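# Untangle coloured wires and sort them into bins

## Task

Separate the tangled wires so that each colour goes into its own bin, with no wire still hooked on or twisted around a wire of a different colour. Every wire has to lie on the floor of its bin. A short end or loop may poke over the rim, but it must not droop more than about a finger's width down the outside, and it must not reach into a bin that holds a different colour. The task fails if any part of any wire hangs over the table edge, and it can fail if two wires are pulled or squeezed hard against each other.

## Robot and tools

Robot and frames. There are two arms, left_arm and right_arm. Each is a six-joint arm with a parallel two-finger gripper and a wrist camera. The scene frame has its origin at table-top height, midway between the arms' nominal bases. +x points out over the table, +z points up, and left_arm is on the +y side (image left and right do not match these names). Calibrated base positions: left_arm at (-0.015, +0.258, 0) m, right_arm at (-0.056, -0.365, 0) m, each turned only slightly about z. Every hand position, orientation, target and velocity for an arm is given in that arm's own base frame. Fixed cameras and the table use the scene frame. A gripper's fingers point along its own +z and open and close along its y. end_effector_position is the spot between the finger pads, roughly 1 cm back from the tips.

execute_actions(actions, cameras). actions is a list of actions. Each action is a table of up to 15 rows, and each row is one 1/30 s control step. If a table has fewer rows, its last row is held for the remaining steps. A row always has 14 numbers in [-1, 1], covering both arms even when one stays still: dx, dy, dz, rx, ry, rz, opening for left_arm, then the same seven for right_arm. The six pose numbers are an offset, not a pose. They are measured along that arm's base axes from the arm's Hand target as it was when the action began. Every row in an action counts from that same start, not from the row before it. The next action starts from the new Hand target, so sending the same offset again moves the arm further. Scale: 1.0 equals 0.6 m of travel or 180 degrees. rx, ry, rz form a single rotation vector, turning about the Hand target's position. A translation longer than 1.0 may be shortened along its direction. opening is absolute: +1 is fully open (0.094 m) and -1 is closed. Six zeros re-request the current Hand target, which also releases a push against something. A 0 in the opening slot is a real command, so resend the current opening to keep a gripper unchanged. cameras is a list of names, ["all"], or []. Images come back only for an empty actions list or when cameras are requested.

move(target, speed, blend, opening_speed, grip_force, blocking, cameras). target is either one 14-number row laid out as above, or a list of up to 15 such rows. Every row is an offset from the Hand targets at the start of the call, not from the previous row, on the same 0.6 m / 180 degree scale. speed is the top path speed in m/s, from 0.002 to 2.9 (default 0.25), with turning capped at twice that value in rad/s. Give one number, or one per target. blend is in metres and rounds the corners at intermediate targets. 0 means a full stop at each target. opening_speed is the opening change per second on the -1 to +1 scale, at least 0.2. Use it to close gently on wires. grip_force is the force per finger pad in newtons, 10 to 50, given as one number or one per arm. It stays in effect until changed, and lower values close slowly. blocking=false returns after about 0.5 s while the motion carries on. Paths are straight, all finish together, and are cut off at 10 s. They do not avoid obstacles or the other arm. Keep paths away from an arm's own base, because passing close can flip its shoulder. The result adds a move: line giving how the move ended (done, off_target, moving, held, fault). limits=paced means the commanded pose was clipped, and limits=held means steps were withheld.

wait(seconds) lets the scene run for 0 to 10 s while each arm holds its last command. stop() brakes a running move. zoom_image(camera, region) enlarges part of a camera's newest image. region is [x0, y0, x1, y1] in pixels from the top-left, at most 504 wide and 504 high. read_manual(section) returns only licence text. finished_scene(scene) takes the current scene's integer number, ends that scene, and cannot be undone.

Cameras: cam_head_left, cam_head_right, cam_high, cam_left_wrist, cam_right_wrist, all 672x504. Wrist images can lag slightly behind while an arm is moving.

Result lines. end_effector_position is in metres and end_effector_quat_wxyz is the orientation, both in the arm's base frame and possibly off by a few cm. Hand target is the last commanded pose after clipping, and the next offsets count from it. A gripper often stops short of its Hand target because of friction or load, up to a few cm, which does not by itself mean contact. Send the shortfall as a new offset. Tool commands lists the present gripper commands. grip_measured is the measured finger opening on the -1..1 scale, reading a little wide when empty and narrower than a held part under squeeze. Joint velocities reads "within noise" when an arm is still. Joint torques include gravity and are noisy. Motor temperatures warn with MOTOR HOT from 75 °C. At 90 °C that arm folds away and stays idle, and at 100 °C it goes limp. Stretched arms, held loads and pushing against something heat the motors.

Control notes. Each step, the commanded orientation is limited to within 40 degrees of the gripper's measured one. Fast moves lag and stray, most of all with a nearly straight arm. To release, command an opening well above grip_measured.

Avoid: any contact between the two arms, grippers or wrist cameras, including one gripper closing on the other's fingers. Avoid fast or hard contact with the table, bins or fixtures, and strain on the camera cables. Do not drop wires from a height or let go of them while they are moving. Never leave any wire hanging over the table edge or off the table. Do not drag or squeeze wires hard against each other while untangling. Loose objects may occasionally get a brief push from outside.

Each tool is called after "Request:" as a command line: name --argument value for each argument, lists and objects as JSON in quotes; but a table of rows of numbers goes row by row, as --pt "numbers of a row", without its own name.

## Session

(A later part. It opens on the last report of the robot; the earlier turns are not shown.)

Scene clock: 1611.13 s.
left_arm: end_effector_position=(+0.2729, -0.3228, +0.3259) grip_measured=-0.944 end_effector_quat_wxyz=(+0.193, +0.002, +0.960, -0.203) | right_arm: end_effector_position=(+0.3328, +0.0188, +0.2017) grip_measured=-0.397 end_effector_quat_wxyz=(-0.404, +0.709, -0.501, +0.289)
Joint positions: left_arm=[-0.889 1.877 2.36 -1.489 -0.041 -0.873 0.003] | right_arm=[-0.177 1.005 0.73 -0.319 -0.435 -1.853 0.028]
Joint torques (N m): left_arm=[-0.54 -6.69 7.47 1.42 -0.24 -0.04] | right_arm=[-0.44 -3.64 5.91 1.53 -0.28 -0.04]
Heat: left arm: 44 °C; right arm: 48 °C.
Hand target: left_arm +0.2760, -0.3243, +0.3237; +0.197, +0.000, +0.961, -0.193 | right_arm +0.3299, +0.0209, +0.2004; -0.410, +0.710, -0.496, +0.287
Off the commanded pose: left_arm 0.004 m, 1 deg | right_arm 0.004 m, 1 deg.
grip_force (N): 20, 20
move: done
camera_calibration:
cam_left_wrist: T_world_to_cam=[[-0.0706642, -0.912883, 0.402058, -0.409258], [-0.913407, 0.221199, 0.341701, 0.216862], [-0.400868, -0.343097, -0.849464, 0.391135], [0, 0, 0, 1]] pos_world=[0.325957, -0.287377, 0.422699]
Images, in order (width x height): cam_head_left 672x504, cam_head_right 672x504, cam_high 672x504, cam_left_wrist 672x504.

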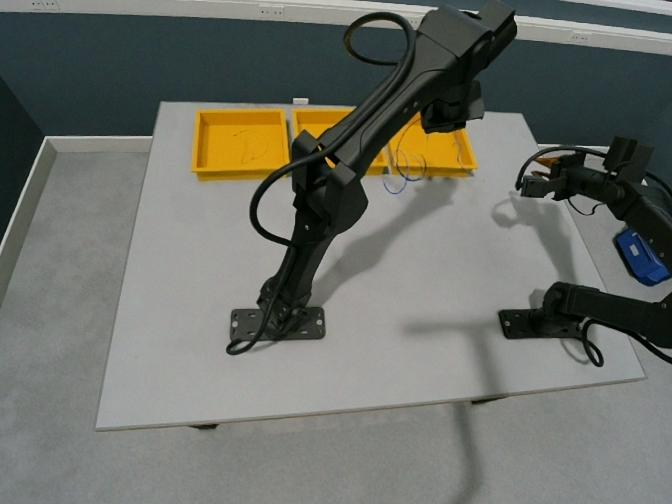

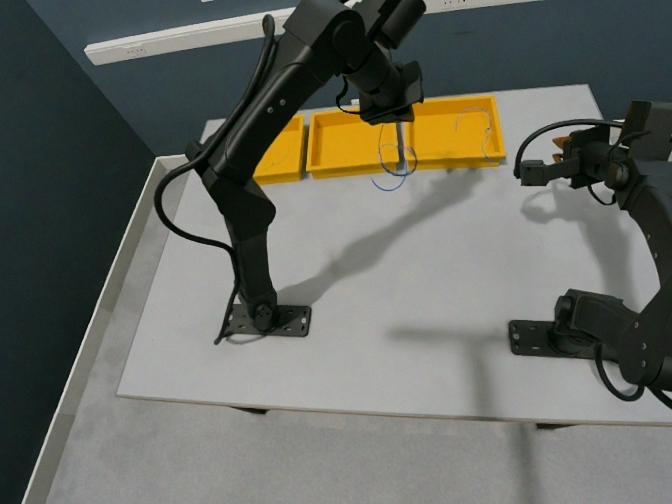

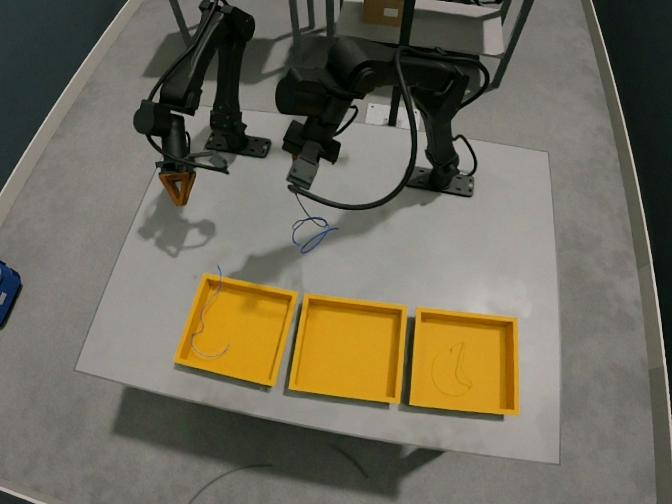

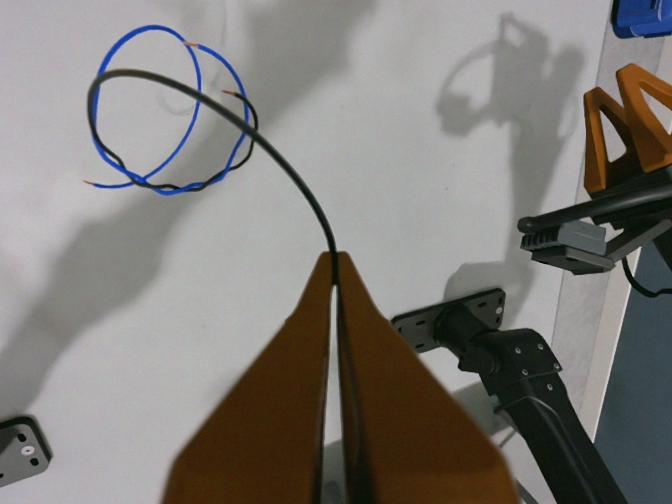

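Request:
move --pt "0 0 0 0 0 0 -1 0.0502 0.2485 -0.0507 0.0645 -0.1232 0.0816 -0.4" --pt "0 0 0 0 0 0 -1 -0.0998 0.4152 -0.0507 0.0645 -0.1232 0.0816 -0.4" --pt "0 0 0 0 0 0 -1 -0.1823 0.4895 -0.0673 0.0645 -0.1232 0.0816 -0.4" --speed 0.14 --blend 0.03 --cameras '["cam_right_wrist", "cam_high"]'

Scene clock: 1674.63 s.
left_arm: end_effector_position=(+0.2728, -0.3228, +0.3258) grip_measured=-0.944 end_effector_quat_wxyz=(+0.192, +0.002, +0.960, -0.203) | right_arm: end_effector_position=(+0.2180, +0.3077, +0.1459) grip_measured=-0.397 end_effector_quat_wxyz=(-0.578, +0.675, -0.330, +0.318)
Joint positions: left_arm=[-0.889 1.877 2.36 -1.489 -0.041 -0.873 0.003] | right_arm=[1.23 1.479 0.313 1.009 0.611 -1.529 0.028]
Joint torques (N m): left_arm=[-0.54 -6.67 7.51 1.44 -0.24 -0.04] | right_arm=[0.23 -3.97 7.86 1.76 0.07 0.2]
Heat: left arm: 40 °C; right arm: 49 °C.
Hand target: left_arm +0.2760, -0.3243, +0.3237; +0.197, +0.000, +0.961, -0.193 | right_arm +0.2205, +0.3146, +0.1600; -0.599, +0.654, -0.341, +0.312
Off the commanded pose: left_arm 0.004 m, 1 deg | right_arm 0.016 m, 4 deg.
grip_force (N): 20, 20
move: off_target (right_arm)
camera_calibration:
cam_right_wrist: T_world_to_cam=[[0.0378883, 0.111132, 0.993083, -0.190357], [-0.170818, -0.978449, 0.116012, 0.329872], [0.984574, -0.174032, -0.0180883, -0.0411461], [0, 0, 0, 1]] pos_world=[0.104072, 0.336757, 0.150027]
Images, in order (width x height): cam_high 672x504, cam_right_wrist 672x504.

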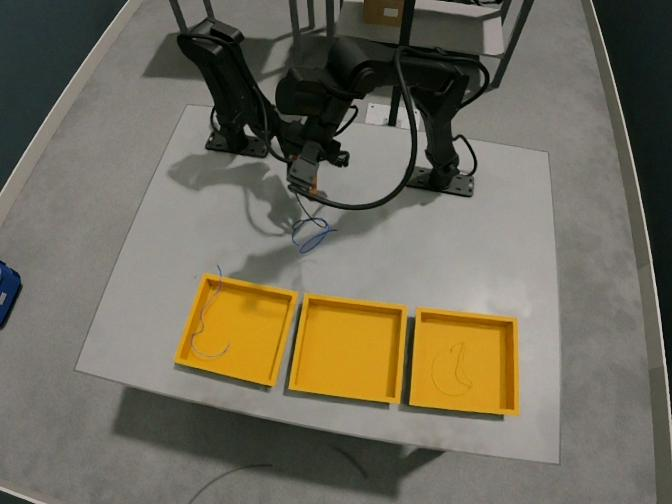

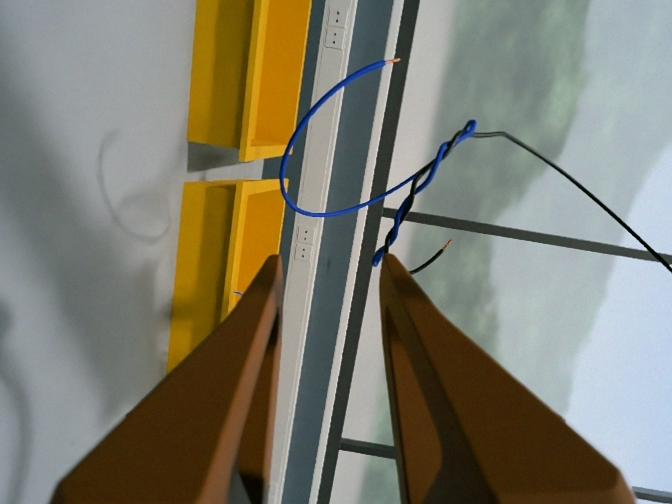

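Request:
move --target '[0,0,0,0,0,0,-1, 0.0583,0.0333,-0.04,0,0,0,-0.5]' --speed 0.08 --cameras '["cam_right_wrist"]'

Scene clock: 1711.47 s.
left_arm: end_effector_position=(+0.2728, -0.3228, +0.3258) grip_measured=-0.944 end_effector_quat_wxyz=(+0.192, +0.002, +0.960, -0.203) | right_arm: end_effector_position=(+0.2513, +0.3276, +0.1247) grip_measured=-0.497 end_effector_quat_wxyz=(-0.581, +0.670, -0.337, +0.316)
Joint positions: left_arm=[-0.889 1.877 2.36 -1.489 -0.041 -0.873 0.003] | right_arm=[1.134 1.721 0.403 1.174 0.523 -1.529 0.024]
Joint torques (N m): left_arm=[-0.54 -6.71 7.51 1.44 -0.24 -0.03] | right_arm=[-0.43 -5.2 6.94 1.81 -0.02 0.07]
Heat: left arm: 40 °C; right arm: 51 °C.
Hand target: left_arm +0.2760, -0.3243, +0.3237; +0.197, +0.000, +0.961, -0.193 | right_arm +0.2555, +0.3347, +0.1359; -0.599, +0.654, -0.341, +0.312
Off the commanded pose: left_arm 0.004 m, 1 deg | right_arm 0.014 m, 3 deg.
grip_force (N): 20, 20
move: off_target (right_arm)
camera_calibration:
cam_right_wrist: T_world_to_cam=[[0.0462827, 0.0946224, 0.994437, -0.1696], [-0.17879, -0.978644, 0.101441, 0.361419], [0.982798, -0.18249, -0.0283767, -0.0664535], [0, 0, 0, 1]] pos_world=[0.137778, 0.357621, 0.130108]
Images, in order (width x height): cam_right_wrist 672x504.

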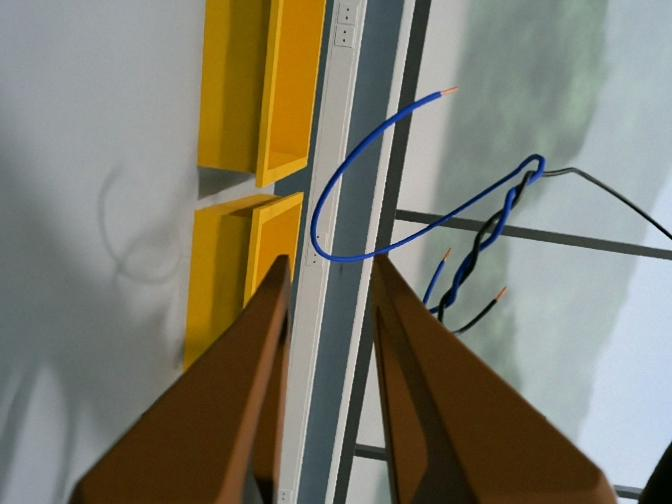

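Request:
move --target '[0,0,0,0,0,0,-1, 0.0737,0.0203,-0.012,0,0,0,-0.5]' --speed 0.08 --cameras '["cam_right_wrist"]'

Scene clock: 1736.60 s.
left_arm: end_effector_position=(+0.2728, -0.3228, +0.3258) grip_measured=-0.944 end_effector_quat_wxyz=(+0.192, +0.002, +0.960, -0.203) | right_arm: end_effector_position=(+0.2957, +0.3403, +0.1187) grip_measured=-0.497 end_effector_quat_wxyz=(-0.584, +0.667, -0.343, +0.313)
Joint positions: left_arm=[-0.889 1.877 2.36 -1.489 -0.041 -0.873 0.003] | right_arm=[1.011 1.847 0.529 1.184 0.404 -1.534 0.024]
Joint torques (N m): left_arm=[-0.54 -6.68 7.53 1.44 -0.23 -0.04] | right_arm=[-0.24 -6.27 6.79 1.84 -0.06 0.01]
Heat: left arm: 40 °C; right arm: 50 °C.
Hand target: left_arm +0.2760, -0.3243, +0.3237; +0.197, +0.000, +0.961, -0.193 | right_arm +0.2998, +0.3467, +0.1288; -0.599, +0.654, -0.341, +0.312
Off the commanded pose: left_arm 0.004 m, 1 deg | right_arm 0.013 m, 2 deg.
grip_force (N): 20, 20
move: off_target (right_arm)
camera_calibration:
cam_right_wrist: T_world_to_cam=[[0.0533932, 0.0822235, 0.995183, -0.164802], [-0.181969, -0.979116, 0.090659, 0.384776], [0.981853, -0.185933, -0.037316, -0.105382], [0, 0, 0, 1]] pos_world=[0.182286, 0.370697, 0.125193]
Images, in order (width x height): cam_right_wrist 672x504.

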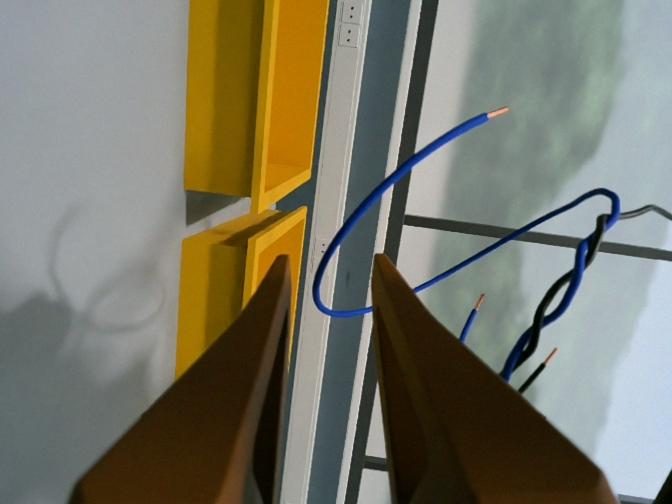

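Request:
move --target '[0,0,0,0,0,0,-1, 0.0355,0.0107,-0.006,0,0,0,-0.55]' --speed 0.06 --cameras '["cam_right_wrist"]'

Scene clock: 1746.97 s.
left_arm: end_effector_position=(+0.2728, -0.3228, +0.3258) grip_measured=-0.944 end_effector_quat_wxyz=(+0.192, +0.002, +0.960, -0.203) | right_arm: end_effector_position=(+0.3164, +0.3477, +0.1172) grip_measured=-0.547 end_effector_quat_wxyz=(-0.587, +0.664, -0.343, +0.312)
Joint positions: left_arm=[-0.889 1.877 2.36 -1.489 -0.041 -0.873 0.003] | right_arm=[0.964 1.906 0.598 1.184 0.356 -1.539 0.021]
Joint torques (N m): left_arm=[-0.57 -6.68 7.49 1.45 -0.24 -0.04] | right_arm=[-0.36 -6.71 6.87 1.78 -0.04 0.01]
Heat: left arm: 40 °C; right arm: 52 °C.
Hand target: left_arm +0.2760, -0.3243, +0.3237; +0.197, +0.000, +0.961, -0.193 | right_arm +0.3211, +0.3532, +0.1253; -0.599, +0.654, -0.341, +0.312
Off the commanded pose: left_arm 0.004 m, 1 deg | right_arm 0.011 m, 2 deg.
grip_force (N): 20, 20
move: off_target (right_arm)
camera_calibration:
cam_right_wrist: T_world_to_cam=[[0.0499765, 0.0737314, 0.996025, -0.161207], [-0.181023, -0.980085, 0.0816344, 0.397086], [0.982208, -0.184383, -0.0356341, -0.12517], [0, 0, 0, 1]] pos_world=[0.202882, 0.377985, 0.12369]
Images, in order (width x height): cam_right_wrist 672x504.

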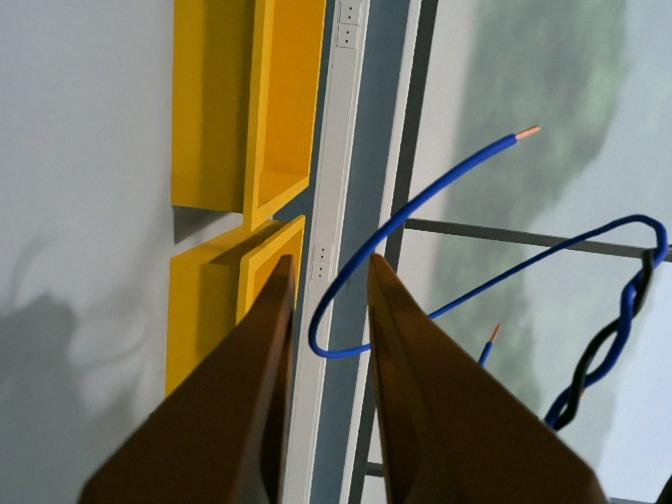

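Request:
move --target '[0,0,0,0,0,0,-1,0,0,0,0,0,0,-1]' --opening_speed 0.3 --cameras '["cam_right_wrist","cam_left_wrist","cam_high"]'

Scene clock: 1782.93 s.
left_arm: end_effector_position=(+0.2728, -0.3228, +0.3258) grip_measured=-0.944 end_effector_quat_wxyz=(+0.192, +0.002, +0.960, -0.203) | right_arm: end_effector_position=(+0.3164, +0.3478, +0.1172) grip_measured=-0.965 end_effector_quat_wxyz=(-0.587, +0.664, -0.342, +0.312)
Joint positions: left_arm=[-0.889 1.877 2.36 -1.489 -0.041 -0.873 0.003] | right_arm=[0.964 1.906 0.598 1.184 0.355 -1.539 0.002]
Joint torques (N m): left_arm=[-0.54 -6.69 7.51 1.44 -0.24 -0.03] | right_arm=[-0.32 -6.72 6.97 1.79 -0.02 -0.02]
Motor temperatures (°C): left_arm=[30 39 38 40 28 28 30] | right_arm=[30 34 35 54 31 29 28]
Heat: left arm: 40 °C; right arm: 54 °C.
Hand target: left_arm +0.2760, -0.3243, +0.3237; +0.197, +0.000, +0.961, -0.193 | right_arm +0.3211, +0.3532, +0.1253; -0.599, +0.654, -0.341, +0.312
Off the commanded pose: left_arm 0.004 m, 1 deg | right_arm 0.011 m, 2 deg.
grip_force (N): 20, 20
move: off_target (right_arm)
camera_calibration:
cam_left_wrist: T_world_to_cam=[[-0.0705719, -0.913019, 0.401766, -0.409162], [-0.913322, 0.221089, 0.341999, 0.216711], [-0.401077, -0.342806, -0.849483, 0.391209], [0, 0, 0, 1]] pos_world=[0.325957, -0.287376, 0.422598]
cam_right_wrist: T_world_to_cam=[[0.0497985, 0.0740771, 0.996008, -0.1613], [-0.18062, -0.980135, 0.0819272, 0.396988], [0.982291, -0.183979, -0.0354294, -0.125365], [0, 0, 0, 1]] pos_world=[0.202882, 0.377986, 0.123691]
Images, in order (width x height): cam_high 672x504, cam_left_wrist 672x504, cam_right_wrist 672x504.

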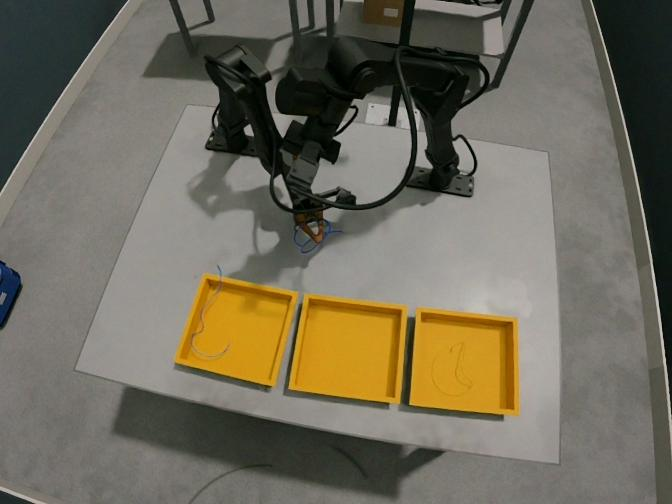

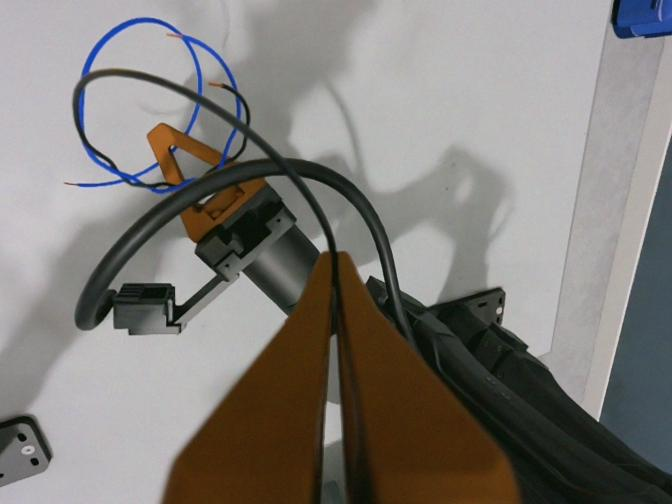

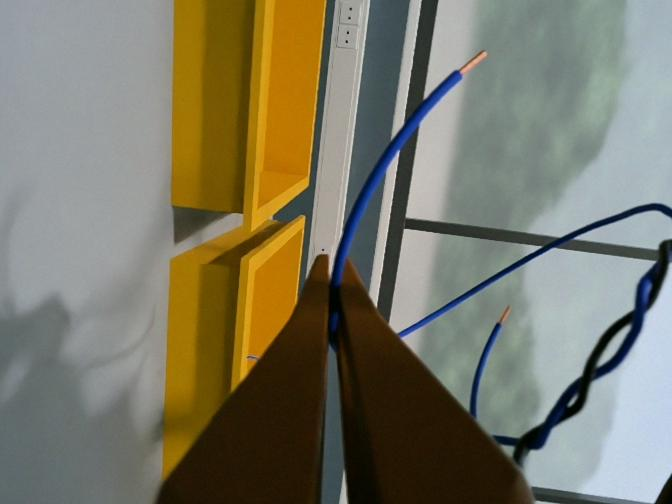

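Request:
move --target '[0,0.0917,0,0.034,-0.0258,0.0121,-1,0.0083,-0.1,0.025,0,0,-0.039,-1]' --speed 0.07 --cameras '["cam_right_wrist","cam_left_wrist","cam_head_left"]'

Scene clock: 1842.93 s.
left_arm: end_effector_position=(+0.2746, -0.2780, +0.3123) grip_measured=-0.944 end_effector_quat_wxyz=(+0.218, +0.004, +0.967, -0.135) | right_arm: end_effector_position=(+0.3264, +0.2987, +0.1353) grip_measured=-0.965 end_effector_quat_wxyz=(-0.577, +0.638, -0.375, +0.346)
Joint positions: left_arm=[-0.863 1.763 2.174 -1.484 -0.15 -0.817 0.003] | right_arm=[0.897 1.775 0.496 1.176 0.396 -1.539 0.002]
Joint torques (N m): left_arm=[0.42 -10.03 4.98 1.54 -0.32 0.03] | right_arm=[-0.5 -8.64 3.88 1.6 0.11 0.07]
Motor temperatures (°C): left_arm=[30 38 37 41 28 28 30] | right_arm=[30 34 35 56 31 29 28]
Heat: left arm: 41 °C; right arm: 56 °C.
Hand target: left_arm +0.2760, -0.2693, +0.3237; +0.239, +0.000, +0.961, -0.138 | right_arm +0.3260, +0.2932, +0.1401; -0.579, +0.632, -0.380, +0.348
Off the commanded pose: left_arm 0.014 m, 3 deg | right_arm 0.007 m, 1 deg.
grip_force (N): 20, 20
move: off_target (left_arm)
camera_calibration:
cam_left_wrist: T_world_to_cam=[[-0.0556354, -0.960332, 0.273253, -0.339848], [-0.935415, 0.145834, 0.322073, 0.204454], [-0.349146, -0.237686, -0.906423, 0.428502], [0, 0, 0, 1]] pos_world=[0.321951, -0.254335, 0.415419]
cam_right_wrist: T_world_to_cam=[[0.0409096, 0.0554379, 0.997624, -0.167817], [-0.286144, -0.955989, 0.0648581, 0.37865], [0.957313, -0.288118, -0.0232459, -0.105983], [0, 0, 0, 1]] pos_world=[0.216672, 0.340753, 0.140396]
Images, in order (width x height): cam_head_left 672x504, cam_left_wrist 672x504, cam_right_wrist 672x504.

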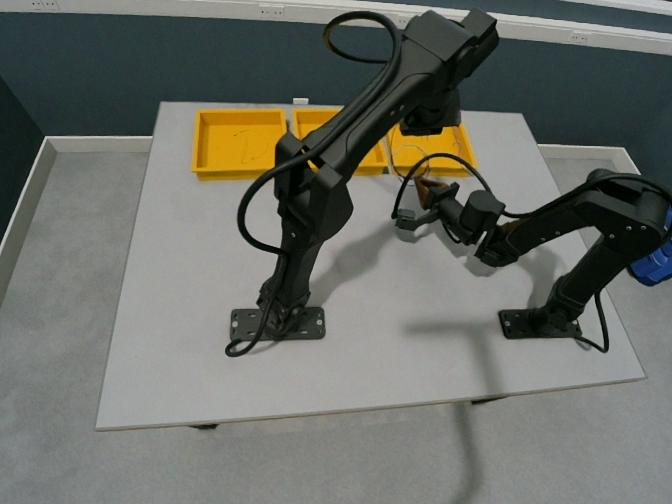

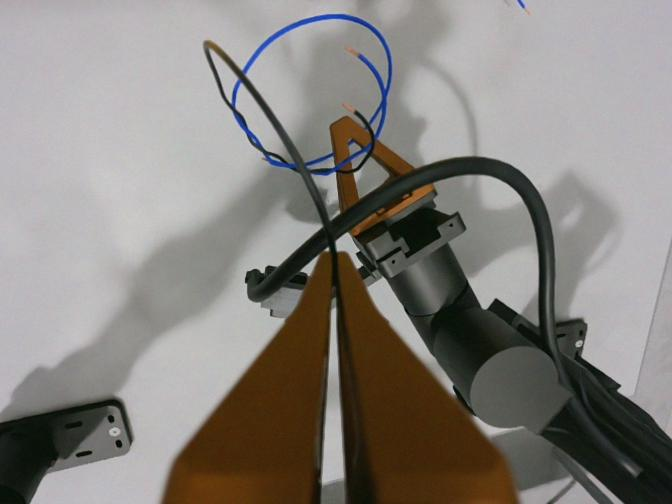

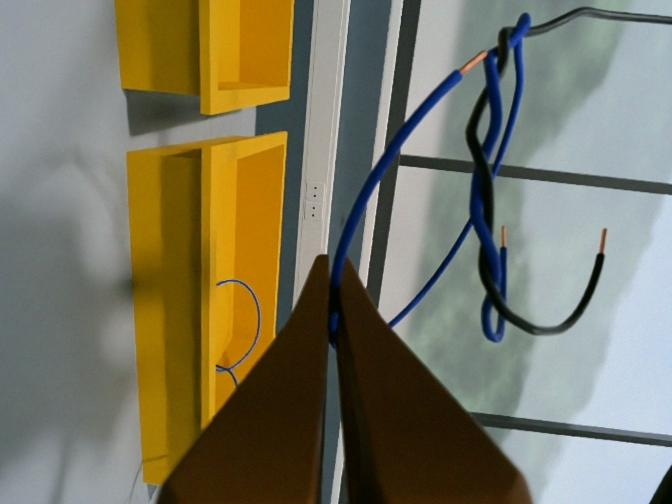

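Request:
move --target '[0.0167,0.1155,0,0.0322,-0.0143,0.01,-1,0.0167,-0.122,0.05,-0.013,0.0245,-0.0444,-1]' --speed 0.08 --cameras '["cam_right_wrist","cam_left_wrist"]'

Scene clock: 1855.57 s.
left_arm: end_effector_position=(+0.2859, -0.2076, +0.3149) grip_measured=-0.944 end_effector_quat_wxyz=(+0.244, +0.004, +0.966, -0.085) | right_arm: end_effector_position=(+0.3377, +0.2233, +0.1681) grip_measured=-0.965 end_effector_quat_wxyz=(-0.520, +0.635, -0.430, +0.376)
Joint positions: left_arm=[-0.727 1.62 2.021 -1.482 -0.189 -0.672 0.003] | right_arm=[0.757 1.405 0.45 0.761 0.401 -1.525 0.002]
Joint torques (N m): left_arm=[0.31 -8.38 5.01 1.52 -0.33 0.04] | right_arm=[-0.34 -6.34 5.3 1.57 0.03 0.23]
Heat: left arm: 40 °C; right arm: 54 °C.
Hand target: left_arm +0.2859, -0.2000, +0.3237; +0.262, +0.000, +0.961, -0.085 | right_arm +0.3360, +0.2200, +0.1702; -0.526, +0.628, -0.438, +0.371
Off the commanded pose: left_arm 0.012 m, 2 deg | right_arm 0.004 m, 1 deg.
grip_force (N): 20, 20
move: off_target (left_arm)
camera_calibration:
cam_left_wrist: T_world_to_cam=[[-0.0394718, -0.983091, 0.178813, -0.251887], [-0.953959, 0.0903245, 0.286013, 0.209049], [-0.297328, -0.159291, -0.941394, 0.464038], [0, 0, 0, 1]] pos_world=[0.327453, -0.192593, 0.422093]
cam_right_wrist: T_world_to_cam=[[0.118299, 0.0978054, 0.98815, -0.230898], [-0.416151, -0.898645, 0.138767, 0.326383], [0.901568, -0.427635, -0.0656071, -0.0806477], [0, 0, 0, 1]] pos_world=[0.235849, 0.281398, 0.17758]
Images, in order (width x height): cam_left_wrist 672x504, cam_right_wrist 672x504.

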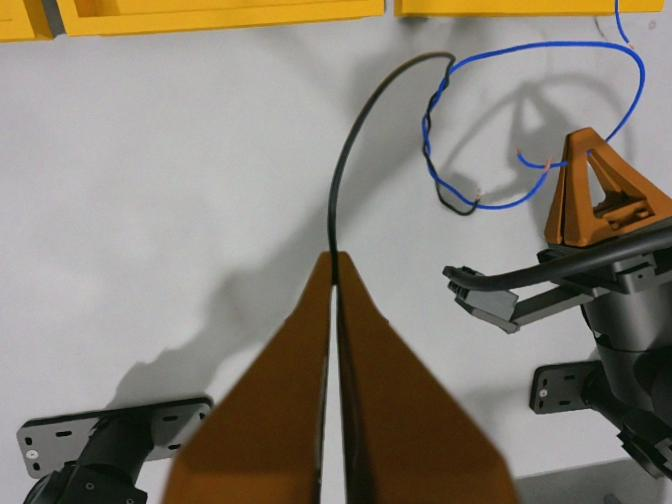

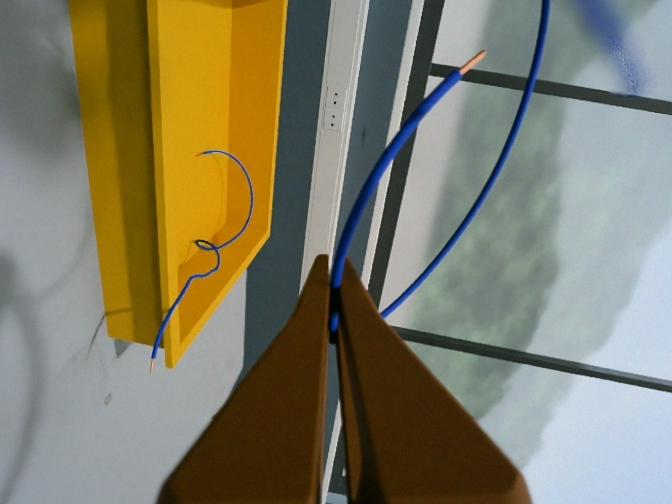

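Request:
move --target '[0.0235,0.1333,0,0.0286,-0.0066,0.0084,-1,0.0233,-0.1167,0.05,-0.0152,0.0418,-0.0444,-1]' --speed 0.08 --cameras '["cam_right_wrist","cam_left_wrist"]'

Scene clock: 1864.43 s.
left_arm: end_effector_position=(+0.3026, -0.1277, +0.3154) grip_measured=-0.944 end_effector_quat_wxyz=(+0.257, +0.005, +0.966, -0.040) | right_arm: end_effector_position=(+0.3459, +0.1527, +0.1839) grip_measured=-0.965 end_effector_quat_wxyz=(-0.441, +0.649, -0.496, +0.372)
Joint positions: left_arm=[-0.493 1.516 1.917 -1.47 -0.166 -0.439 0.003] | right_arm=[0.568 1.154 0.545 0.248 0.33 -1.497 0.002]
Joint torques (N m): left_arm=[0.72 -7.51 5.11 1.52 -0.22 0.03] | right_arm=[-0.76 -4.85 9.84 1.39 0.13 0.24]
Heat: left arm: 40 °C; right arm: 53 °C.
Hand target: left_arm +0.3000, -0.1200, +0.3237; +0.273, +0.000, +0.961, -0.039 | right_arm +0.3500, +0.1499, +0.2002; -0.453, +0.631, -0.505, +0.375
Off the commanded pose: left_arm 0.012 m, 2 deg | right_arm 0.017 m, 3 deg.
grip_force (N): 20, 20
move: off_target (left_arm, right_arm)
camera_calibration:
cam_left_wrist: T_world_to_cam=[[-0.0217041, -0.995747, 0.0895354, -0.151612], [-0.962706, 0.0449726, 0.266784, 0.22054], [-0.269676, -0.080406, -0.959588, 0.48971], [0, 0, 0, 1]] pos_world=[0.341088, -0.12151, 0.424658]
cam_right_wrist: T_world_to_cam=[[0.280583, 0.132054, 0.950702, -0.295037], [-0.495361, -0.828465, 0.261272, 0.25841], [0.822126, -0.544249, -0.167039, -0.0532484], [0, 0, 0, 1]] pos_world=[0.254566, 0.224064, 0.204083]
Images, in order (width x height): cam_left_wrist 672x504, cam_right_wrist 672x504.

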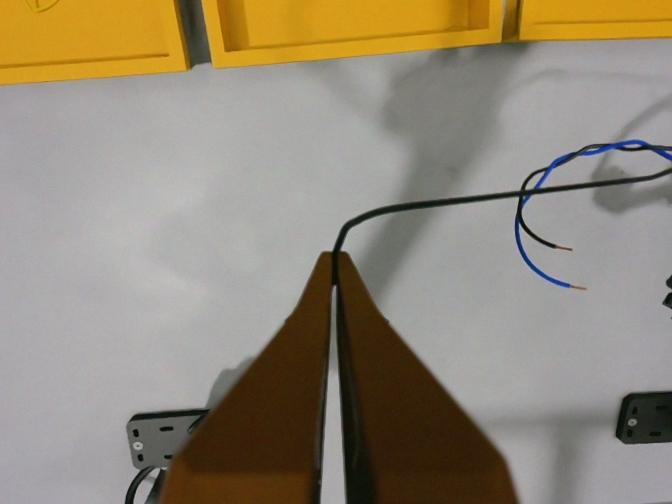

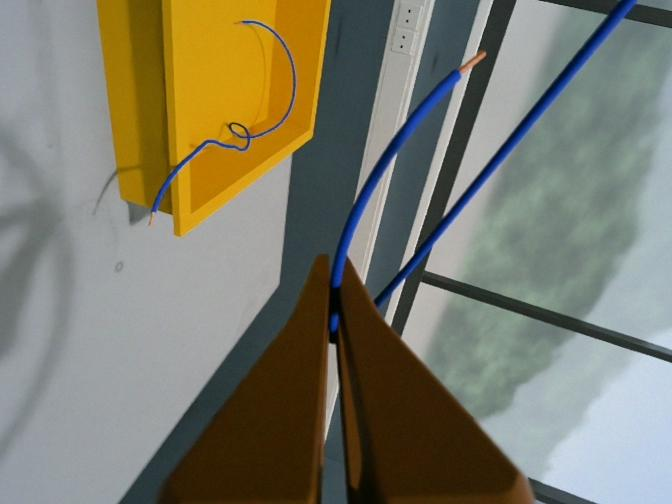

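Request:
move --target '[0.0083,0.0667,0,0.0147,-0.0014,0.0042,-1,0.0167,-0.0667,0.025,-0.0046,0.0217,-0.0222,-1]' --speed 0.05 --cameras '["cam_head_right","cam_left_wrist","cam_high"]'

Scene clock: 1874.20 s.
left_arm: end_effector_position=(+0.3085, -0.0918, +0.3158) grip_measured=-0.944 end_effector_quat_wxyz=(+0.259, +0.009, +0.965, -0.026) | right_arm: end_effector_position=(+0.3568, +0.1174, +0.1989) grip_measured=-0.965 end_effector_quat_wxyz=(-0.412, +0.647, -0.529, +0.362)
Joint positions: left_arm=[-0.363 1.484 1.887 -1.461 -0.126 -0.31 0.003] | right_arm=[0.432 1.114 0.649 0.042 0.246 -1.497 0.002]
Joint torques (N m): left_arm=[1.09 -7.23 5.09 1.46 -0.36 0.02] | right_arm=[-1.02 -4.72 10.14 1.38 0.24 0.11]
Heat: left arm: 40 °C; right arm: 52 °C.
Hand target: left_arm +0.3050, -0.0799, +0.3238; +0.275, +0.000, +0.961, -0.015 | right_arm +0.3600, +0.1100, +0.2150; -0.418, +0.629, -0.539, +0.372
Off the commanded pose: left_arm 0.015 m, 3 deg | right_arm 0.018 m, 3 deg.
grip_force (N): 20, 20
move: off_target (left_arm, right_arm)
camera_calibration:
cam_left_wrist: T_world_to_cam=[[-0.0227829, -0.997835, 0.0616932, -0.106887], [-0.963928, 0.0382935, 0.263393, 0.22536], [-0.265185, -0.053467, -0.962714, 0.496647], [0, 0, 0, 1]] pos_world=[0.346499, -0.0887308, 0.425365]
Images, in order (width x height): cam_head_right 672x504, cam_high 672x504, cam_left_wrist 672x504.

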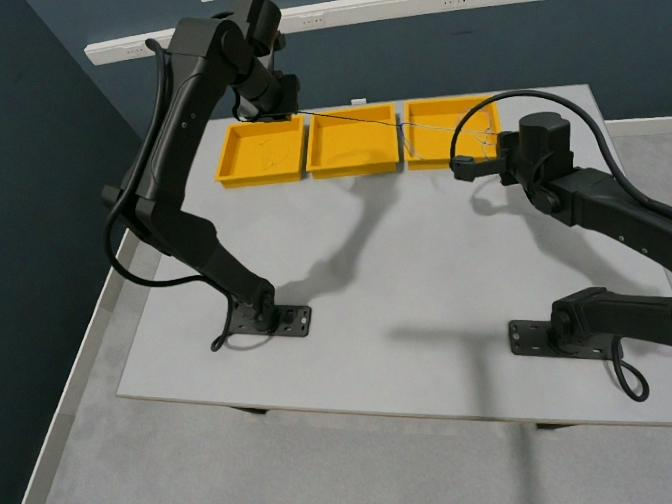

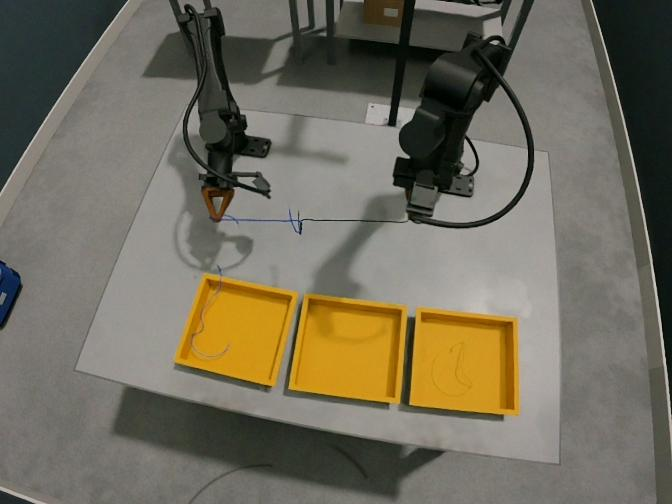

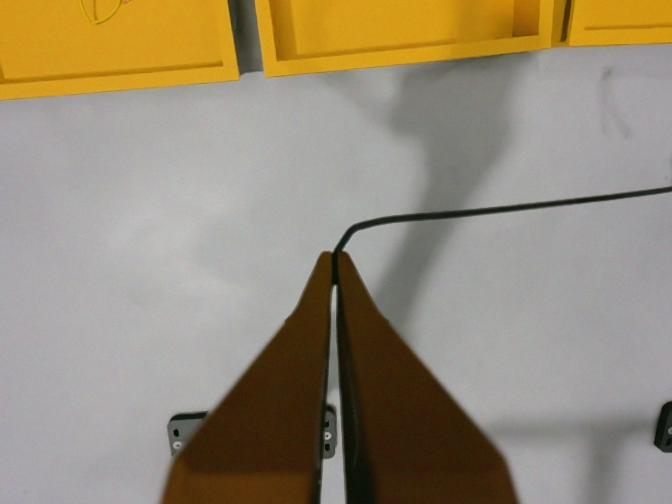

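Request:
zoom_image --camera "cam_high" --region '[190, 160, 440, 280]'

Request:
zoom_image --camera "cam_head_right" --region '[260, 80, 520, 200]'

Scaled by 2.016 from the camera's 672x504 image, which has a finer 960x720 frame.

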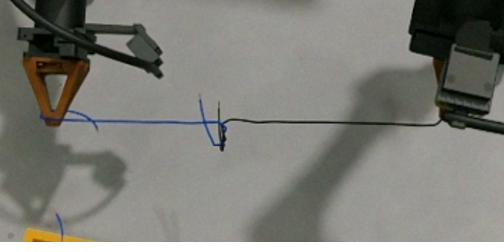

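Scaled by 1.938 from the camera's 672x504 image, which has a finer 960x720 frame.

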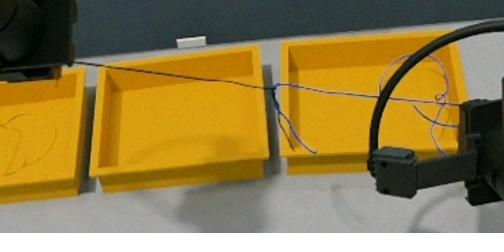

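Request:
move --target '[0.0083,0.0833,-0.0067,0.0118,0,0.0034,-1,0.0167,-0.0833,0.025,-0.0023,0.0165,-0.0222,-1]' --speed 0.05 --cameras '["cam_head_right","cam_high"]'

Request:
zoom_image --camera "cam_high" --region '[190, 160, 440, 280]'

Request:
zoom_image --camera "cam_head_right" --region '[260, 80, 520, 200]'

Scene clock: 1888.30 s.
left_arm: end_effector_position=(+0.3125, -0.0335, +0.3128) grip_measured=-0.944 end_effector_quat_wxyz=(+0.259, +0.001, +0.966, +0.001) | right_arm: end_effector_position=(+0.3671, +0.0601, +0.2092) grip_measured=-0.966 end_effector_quat_wxyz=(-0.373, +0.631, -0.576, +0.362)
Joint positions: left_arm=[-0.155 1.445 1.839 -1.446 -0.079 -0.133 0.003] | right_arm=[0.234 1.101 0.745 -0.127 0.153 -1.52 0.002]
Joint torques (N m): left_arm=[0.27 -6.54 5.05 1.63 -0.15 0.08] | right_arm=[-0.31 -4.7 10.71 1.49 0.06 0.03]
Heat: left arm: 40 °C; right arm: 52 °C.
Hand target: left_arm +0.3101, -0.0300, +0.3197; +0.275, +0.000, +0.961, +0.005 | right_arm +0.3700, +0.0600, +0.2301; -0.388, +0.621, -0.570, +0.372
Off the commanded pose: left_arm 0.008 m, 2 deg | right_arm 0.021 m, 2 deg.
grip_force (N): 20, 20
move: off_target (right_arm)
Images, in order (width x height): cam_head_right 672x504, cam_high 672x504.

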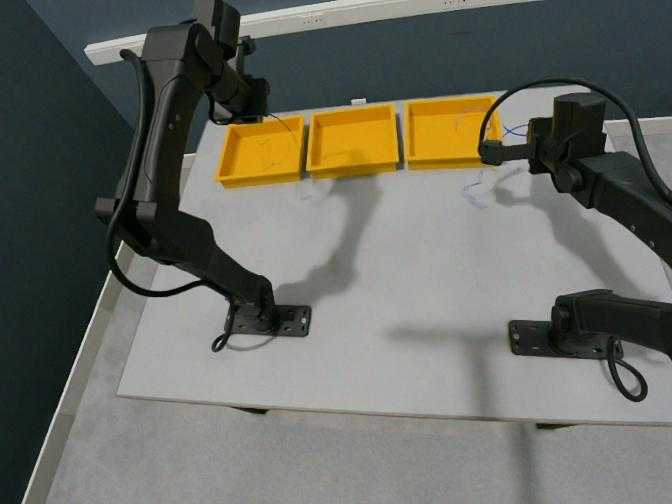

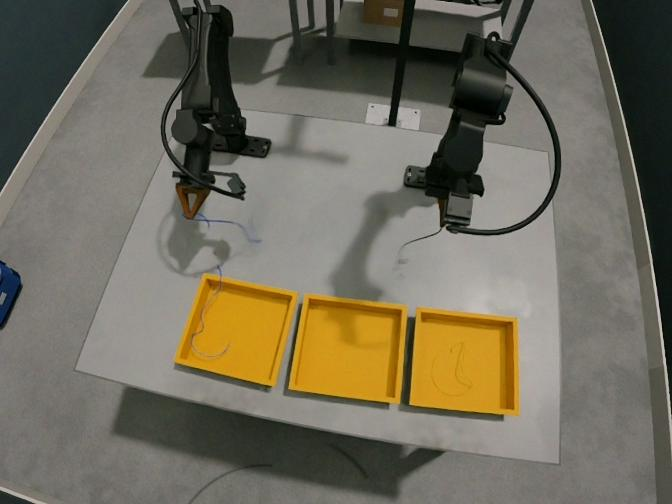

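Scaled by 2.016 from the camera's 672x504 image, which has a finer 960x720 frame.

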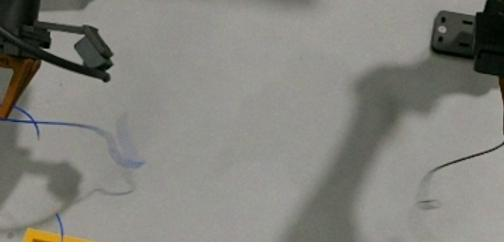

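Scaled by 1.938 from the camera's 672x504 image, which has a finer 960x720 frame.

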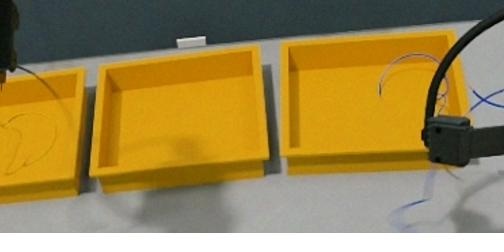

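Request:
wait --seconds 1 --cameras '["cam_left_wrist","cam_right_wrist","cam_high"]'

Request:
zoom_image --camera "cam_high" --region '[160, 160, 500, 300]'

Scene clock: 1897.10 s.
left_arm: end_effector_position=(+0.3125, -0.0335, +0.3128) grip_measured=-0.944 end_effector_quat_wxyz=(+0.259, +0.001, +0.966, +0.001) | right_arm: end_effector_position=(+0.3671, +0.0601, +0.2092) grip_measured=-0.966 end_effector_quat_wxyz=(-0.373, +0.631, -0.576, +0.362)
Joint positions: left_arm=[-0.155 1.445 1.839 -1.446 -0.079 -0.132 0.003] | right_arm=[0.234 1.101 0.745 -0.127 0.153 -1.52 0.002]
Joint torques (N m): left_arm=[0.27 -6.5 5.09 1.63 -0.16 0.05] | right_arm=[-0.13 -4.66 10.8 1.45 -0.02 0.02]
Motor temperatures (°C): left_arm=[30 39 36 41 28 28 30] | right_arm=[30 34 37 51 31 29 28]
Heat: left arm: 41 °C; right arm: 51 °C.
Hand target: left_arm +0.3100, -0.0300, +0.3197; +0.275, +0.000, +0.961, +0.005 | right_arm +0.3700, +0.0600, +0.2301; -0.388, +0.621, -0.570, +0.372
Tool commands: left_gripper/opening=-1.0 right_gripper/opening=-1.0
Off the commanded pose: left_arm 0.008 m, 2 deg | right_arm 0.021 m, 2 deg.
grip_force (N): 20, 20
wait: 1.00 s; at rest from the start
camera_calibration:
cam_left_wrist: T_world_to_cam=[[0.00734137, -0.999881, 0.0135389, -0.0428396], [-0.964409, -0.00350091, 0.264393, 0.22623], [-0.264315, -0.014998, -0.96432, 0.499378], [0, 0, 0, 1]] pos_world=[0.350486, -0.0345528, 0.422326]
cam_right_wrist: T_world_to_cam=[[0.425795, 0.0760696, 0.901616, -0.352502], [-0.582624, -0.73934, 0.337527, 0.196254], [0.692277, -0.669021, -0.270488, -0.0400939], [0, 0, 0, 1]] pos_world=[0.292193, 0.14509, 0.240736]
Images, in order (width x height): cam_high 672x504, cam_left_wrist 672x504, cam_right_wrist 672x504.

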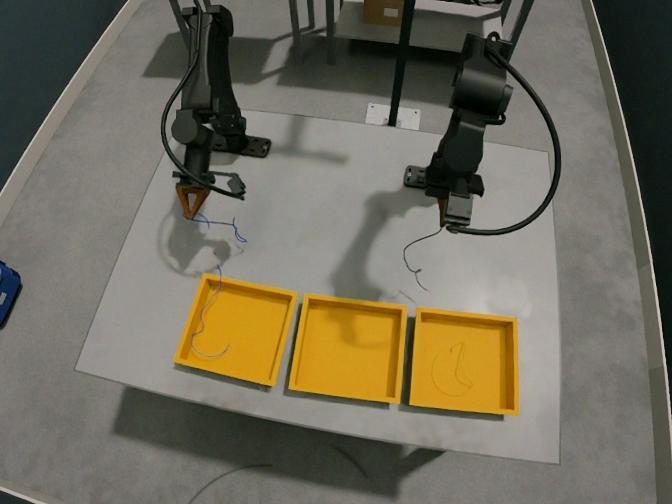

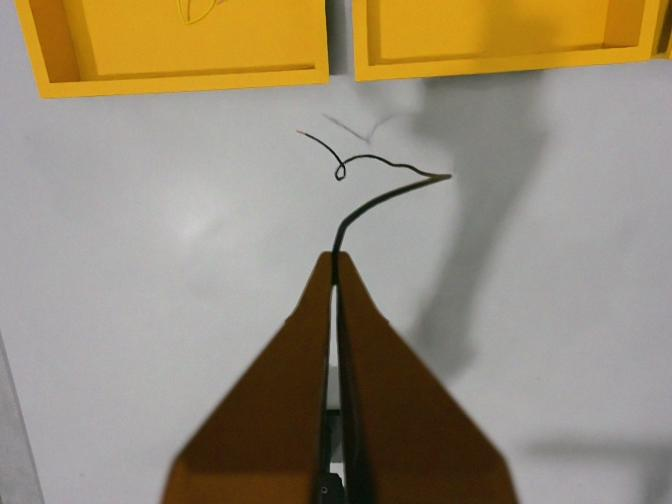

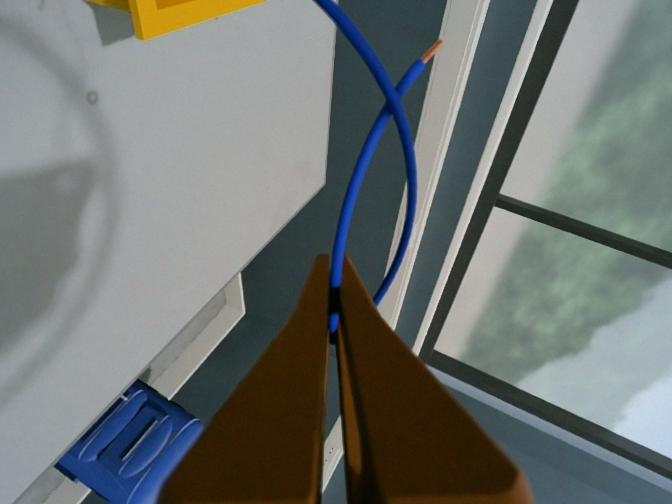

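Scaled by 1.482 from the camera's 672x504 image, which has a finer 960x720 frame.

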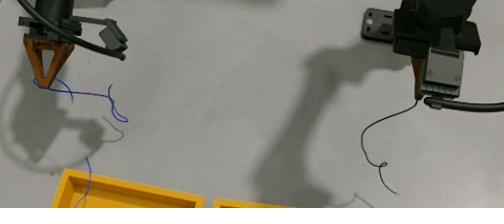

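Request:
move --pt "0.1 -0.085 -0.02 -0.03 -0.021 -0.009 -1 0.03 0.01 0.11 0 0.005 0.01 -1" --pt "0.275 -0.235 -0.0667 -0.0829 -0.0584 -0.024 -1 0.2367 0.08 0.1167 -0.0039 0.0275 0.0444 -1" --speed 0.1 --blend '[0.03,0]' --cameras '["cam_head_right","cam_high","cam_left_wrist"]'

Request:
zoom_image --camera "cam_high" --region '[140, 200, 480, 400]'

Scene clock: 1919.57 s.
left_arm: end_effector_position=(+0.4686, -0.1646, +0.2749) grip_measured=-0.944 end_effector_quat_wxyz=(+0.352, -0.002, +0.928, -0.122) | right_arm: end_effector_position=(+0.5089, +0.1078, +0.2895) grip_measured=-0.966 end_effector_quat_wxyz=(-0.377, +0.679, -0.544, +0.319)
Joint positions: left_arm=[-0.342 1.819 1.908 -0.897 -0.006 -0.344 0.003] | right_arm=[0.213 1.706 1.617 -0.449 0.017 -1.588 0.002]
Joint torques (N m): left_arm=[-0.5 -7.79 9.24 2.05 0.04 -0.05] | right_arm=[-0.53 -7.76 10.69 1.4 -0.11 -0.02]
Heat: left arm: 42 °C; right arm: 50 °C.
Hand target: left_arm +0.4750, -0.1709, +0.2798; +0.360, +0.000, +0.924, -0.130 | right_arm +0.5121, +0.1079, +0.3001; -0.385, +0.677, -0.540, +0.320
Off the commanded pose: left_arm 0.010 m, 1 deg | right_arm 0.011 m, 1 deg.
grip_force (N): 20, 20
move: off_target (right_arm)
camera_calibration:
cam_left_wrist: T_world_to_cam=[[-0.0766648, -0.966344, 0.245563, -0.193473], [-0.993995, 0.0933605, 0.0570687, 0.473153], [-0.0780739, -0.239713, -0.967699, 0.378851], [0, 0, 0, 1]] pos_world=[0.485057, -0.14032, 0.387122]
Images, in order (width x height): cam_head_right 672x504, cam_high 672x504, cam_left_wrist 672x504.

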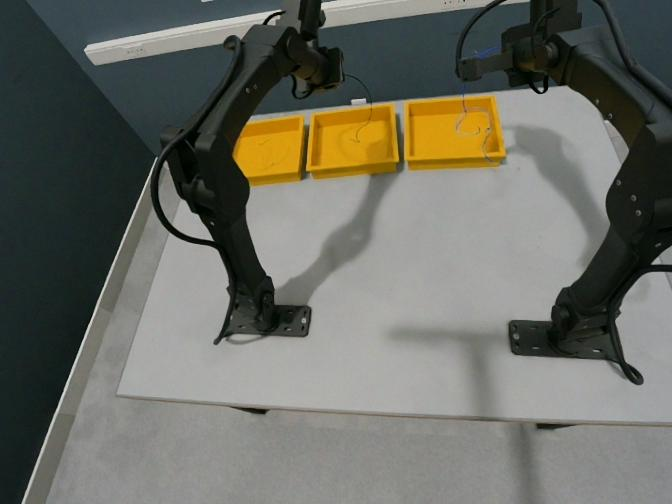

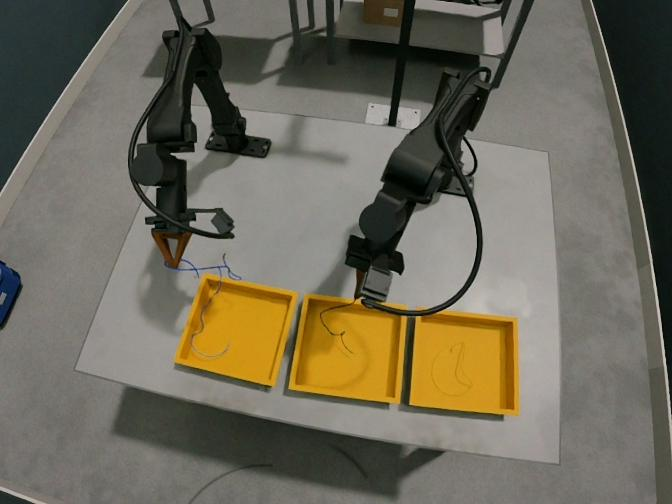

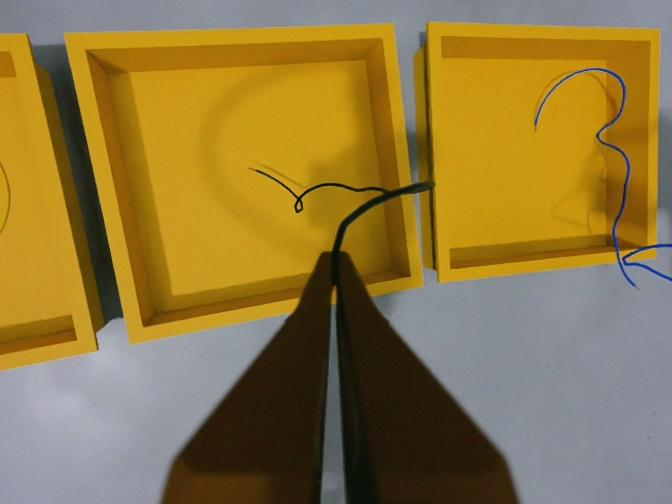

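Scaled by 1.482 from the camera's 672x504 image, which has a finer 960x720 frame.

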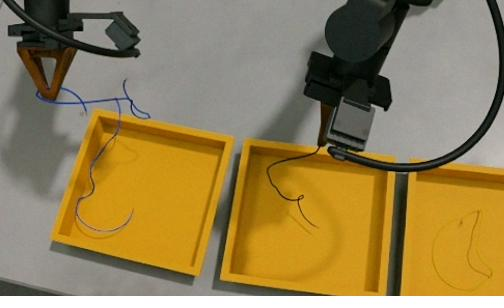

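Request:
zoom_image --camera "cam_head_right" --region '[300, 60, 520, 180]'

Scaled by 2.291 from the camera's 672x504 image, which has a finer 960x720 frame.

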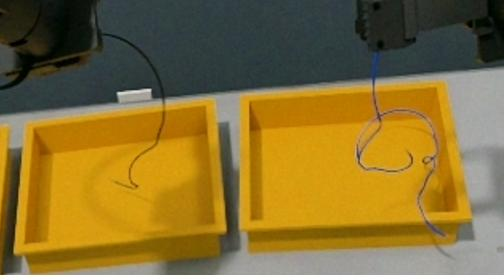

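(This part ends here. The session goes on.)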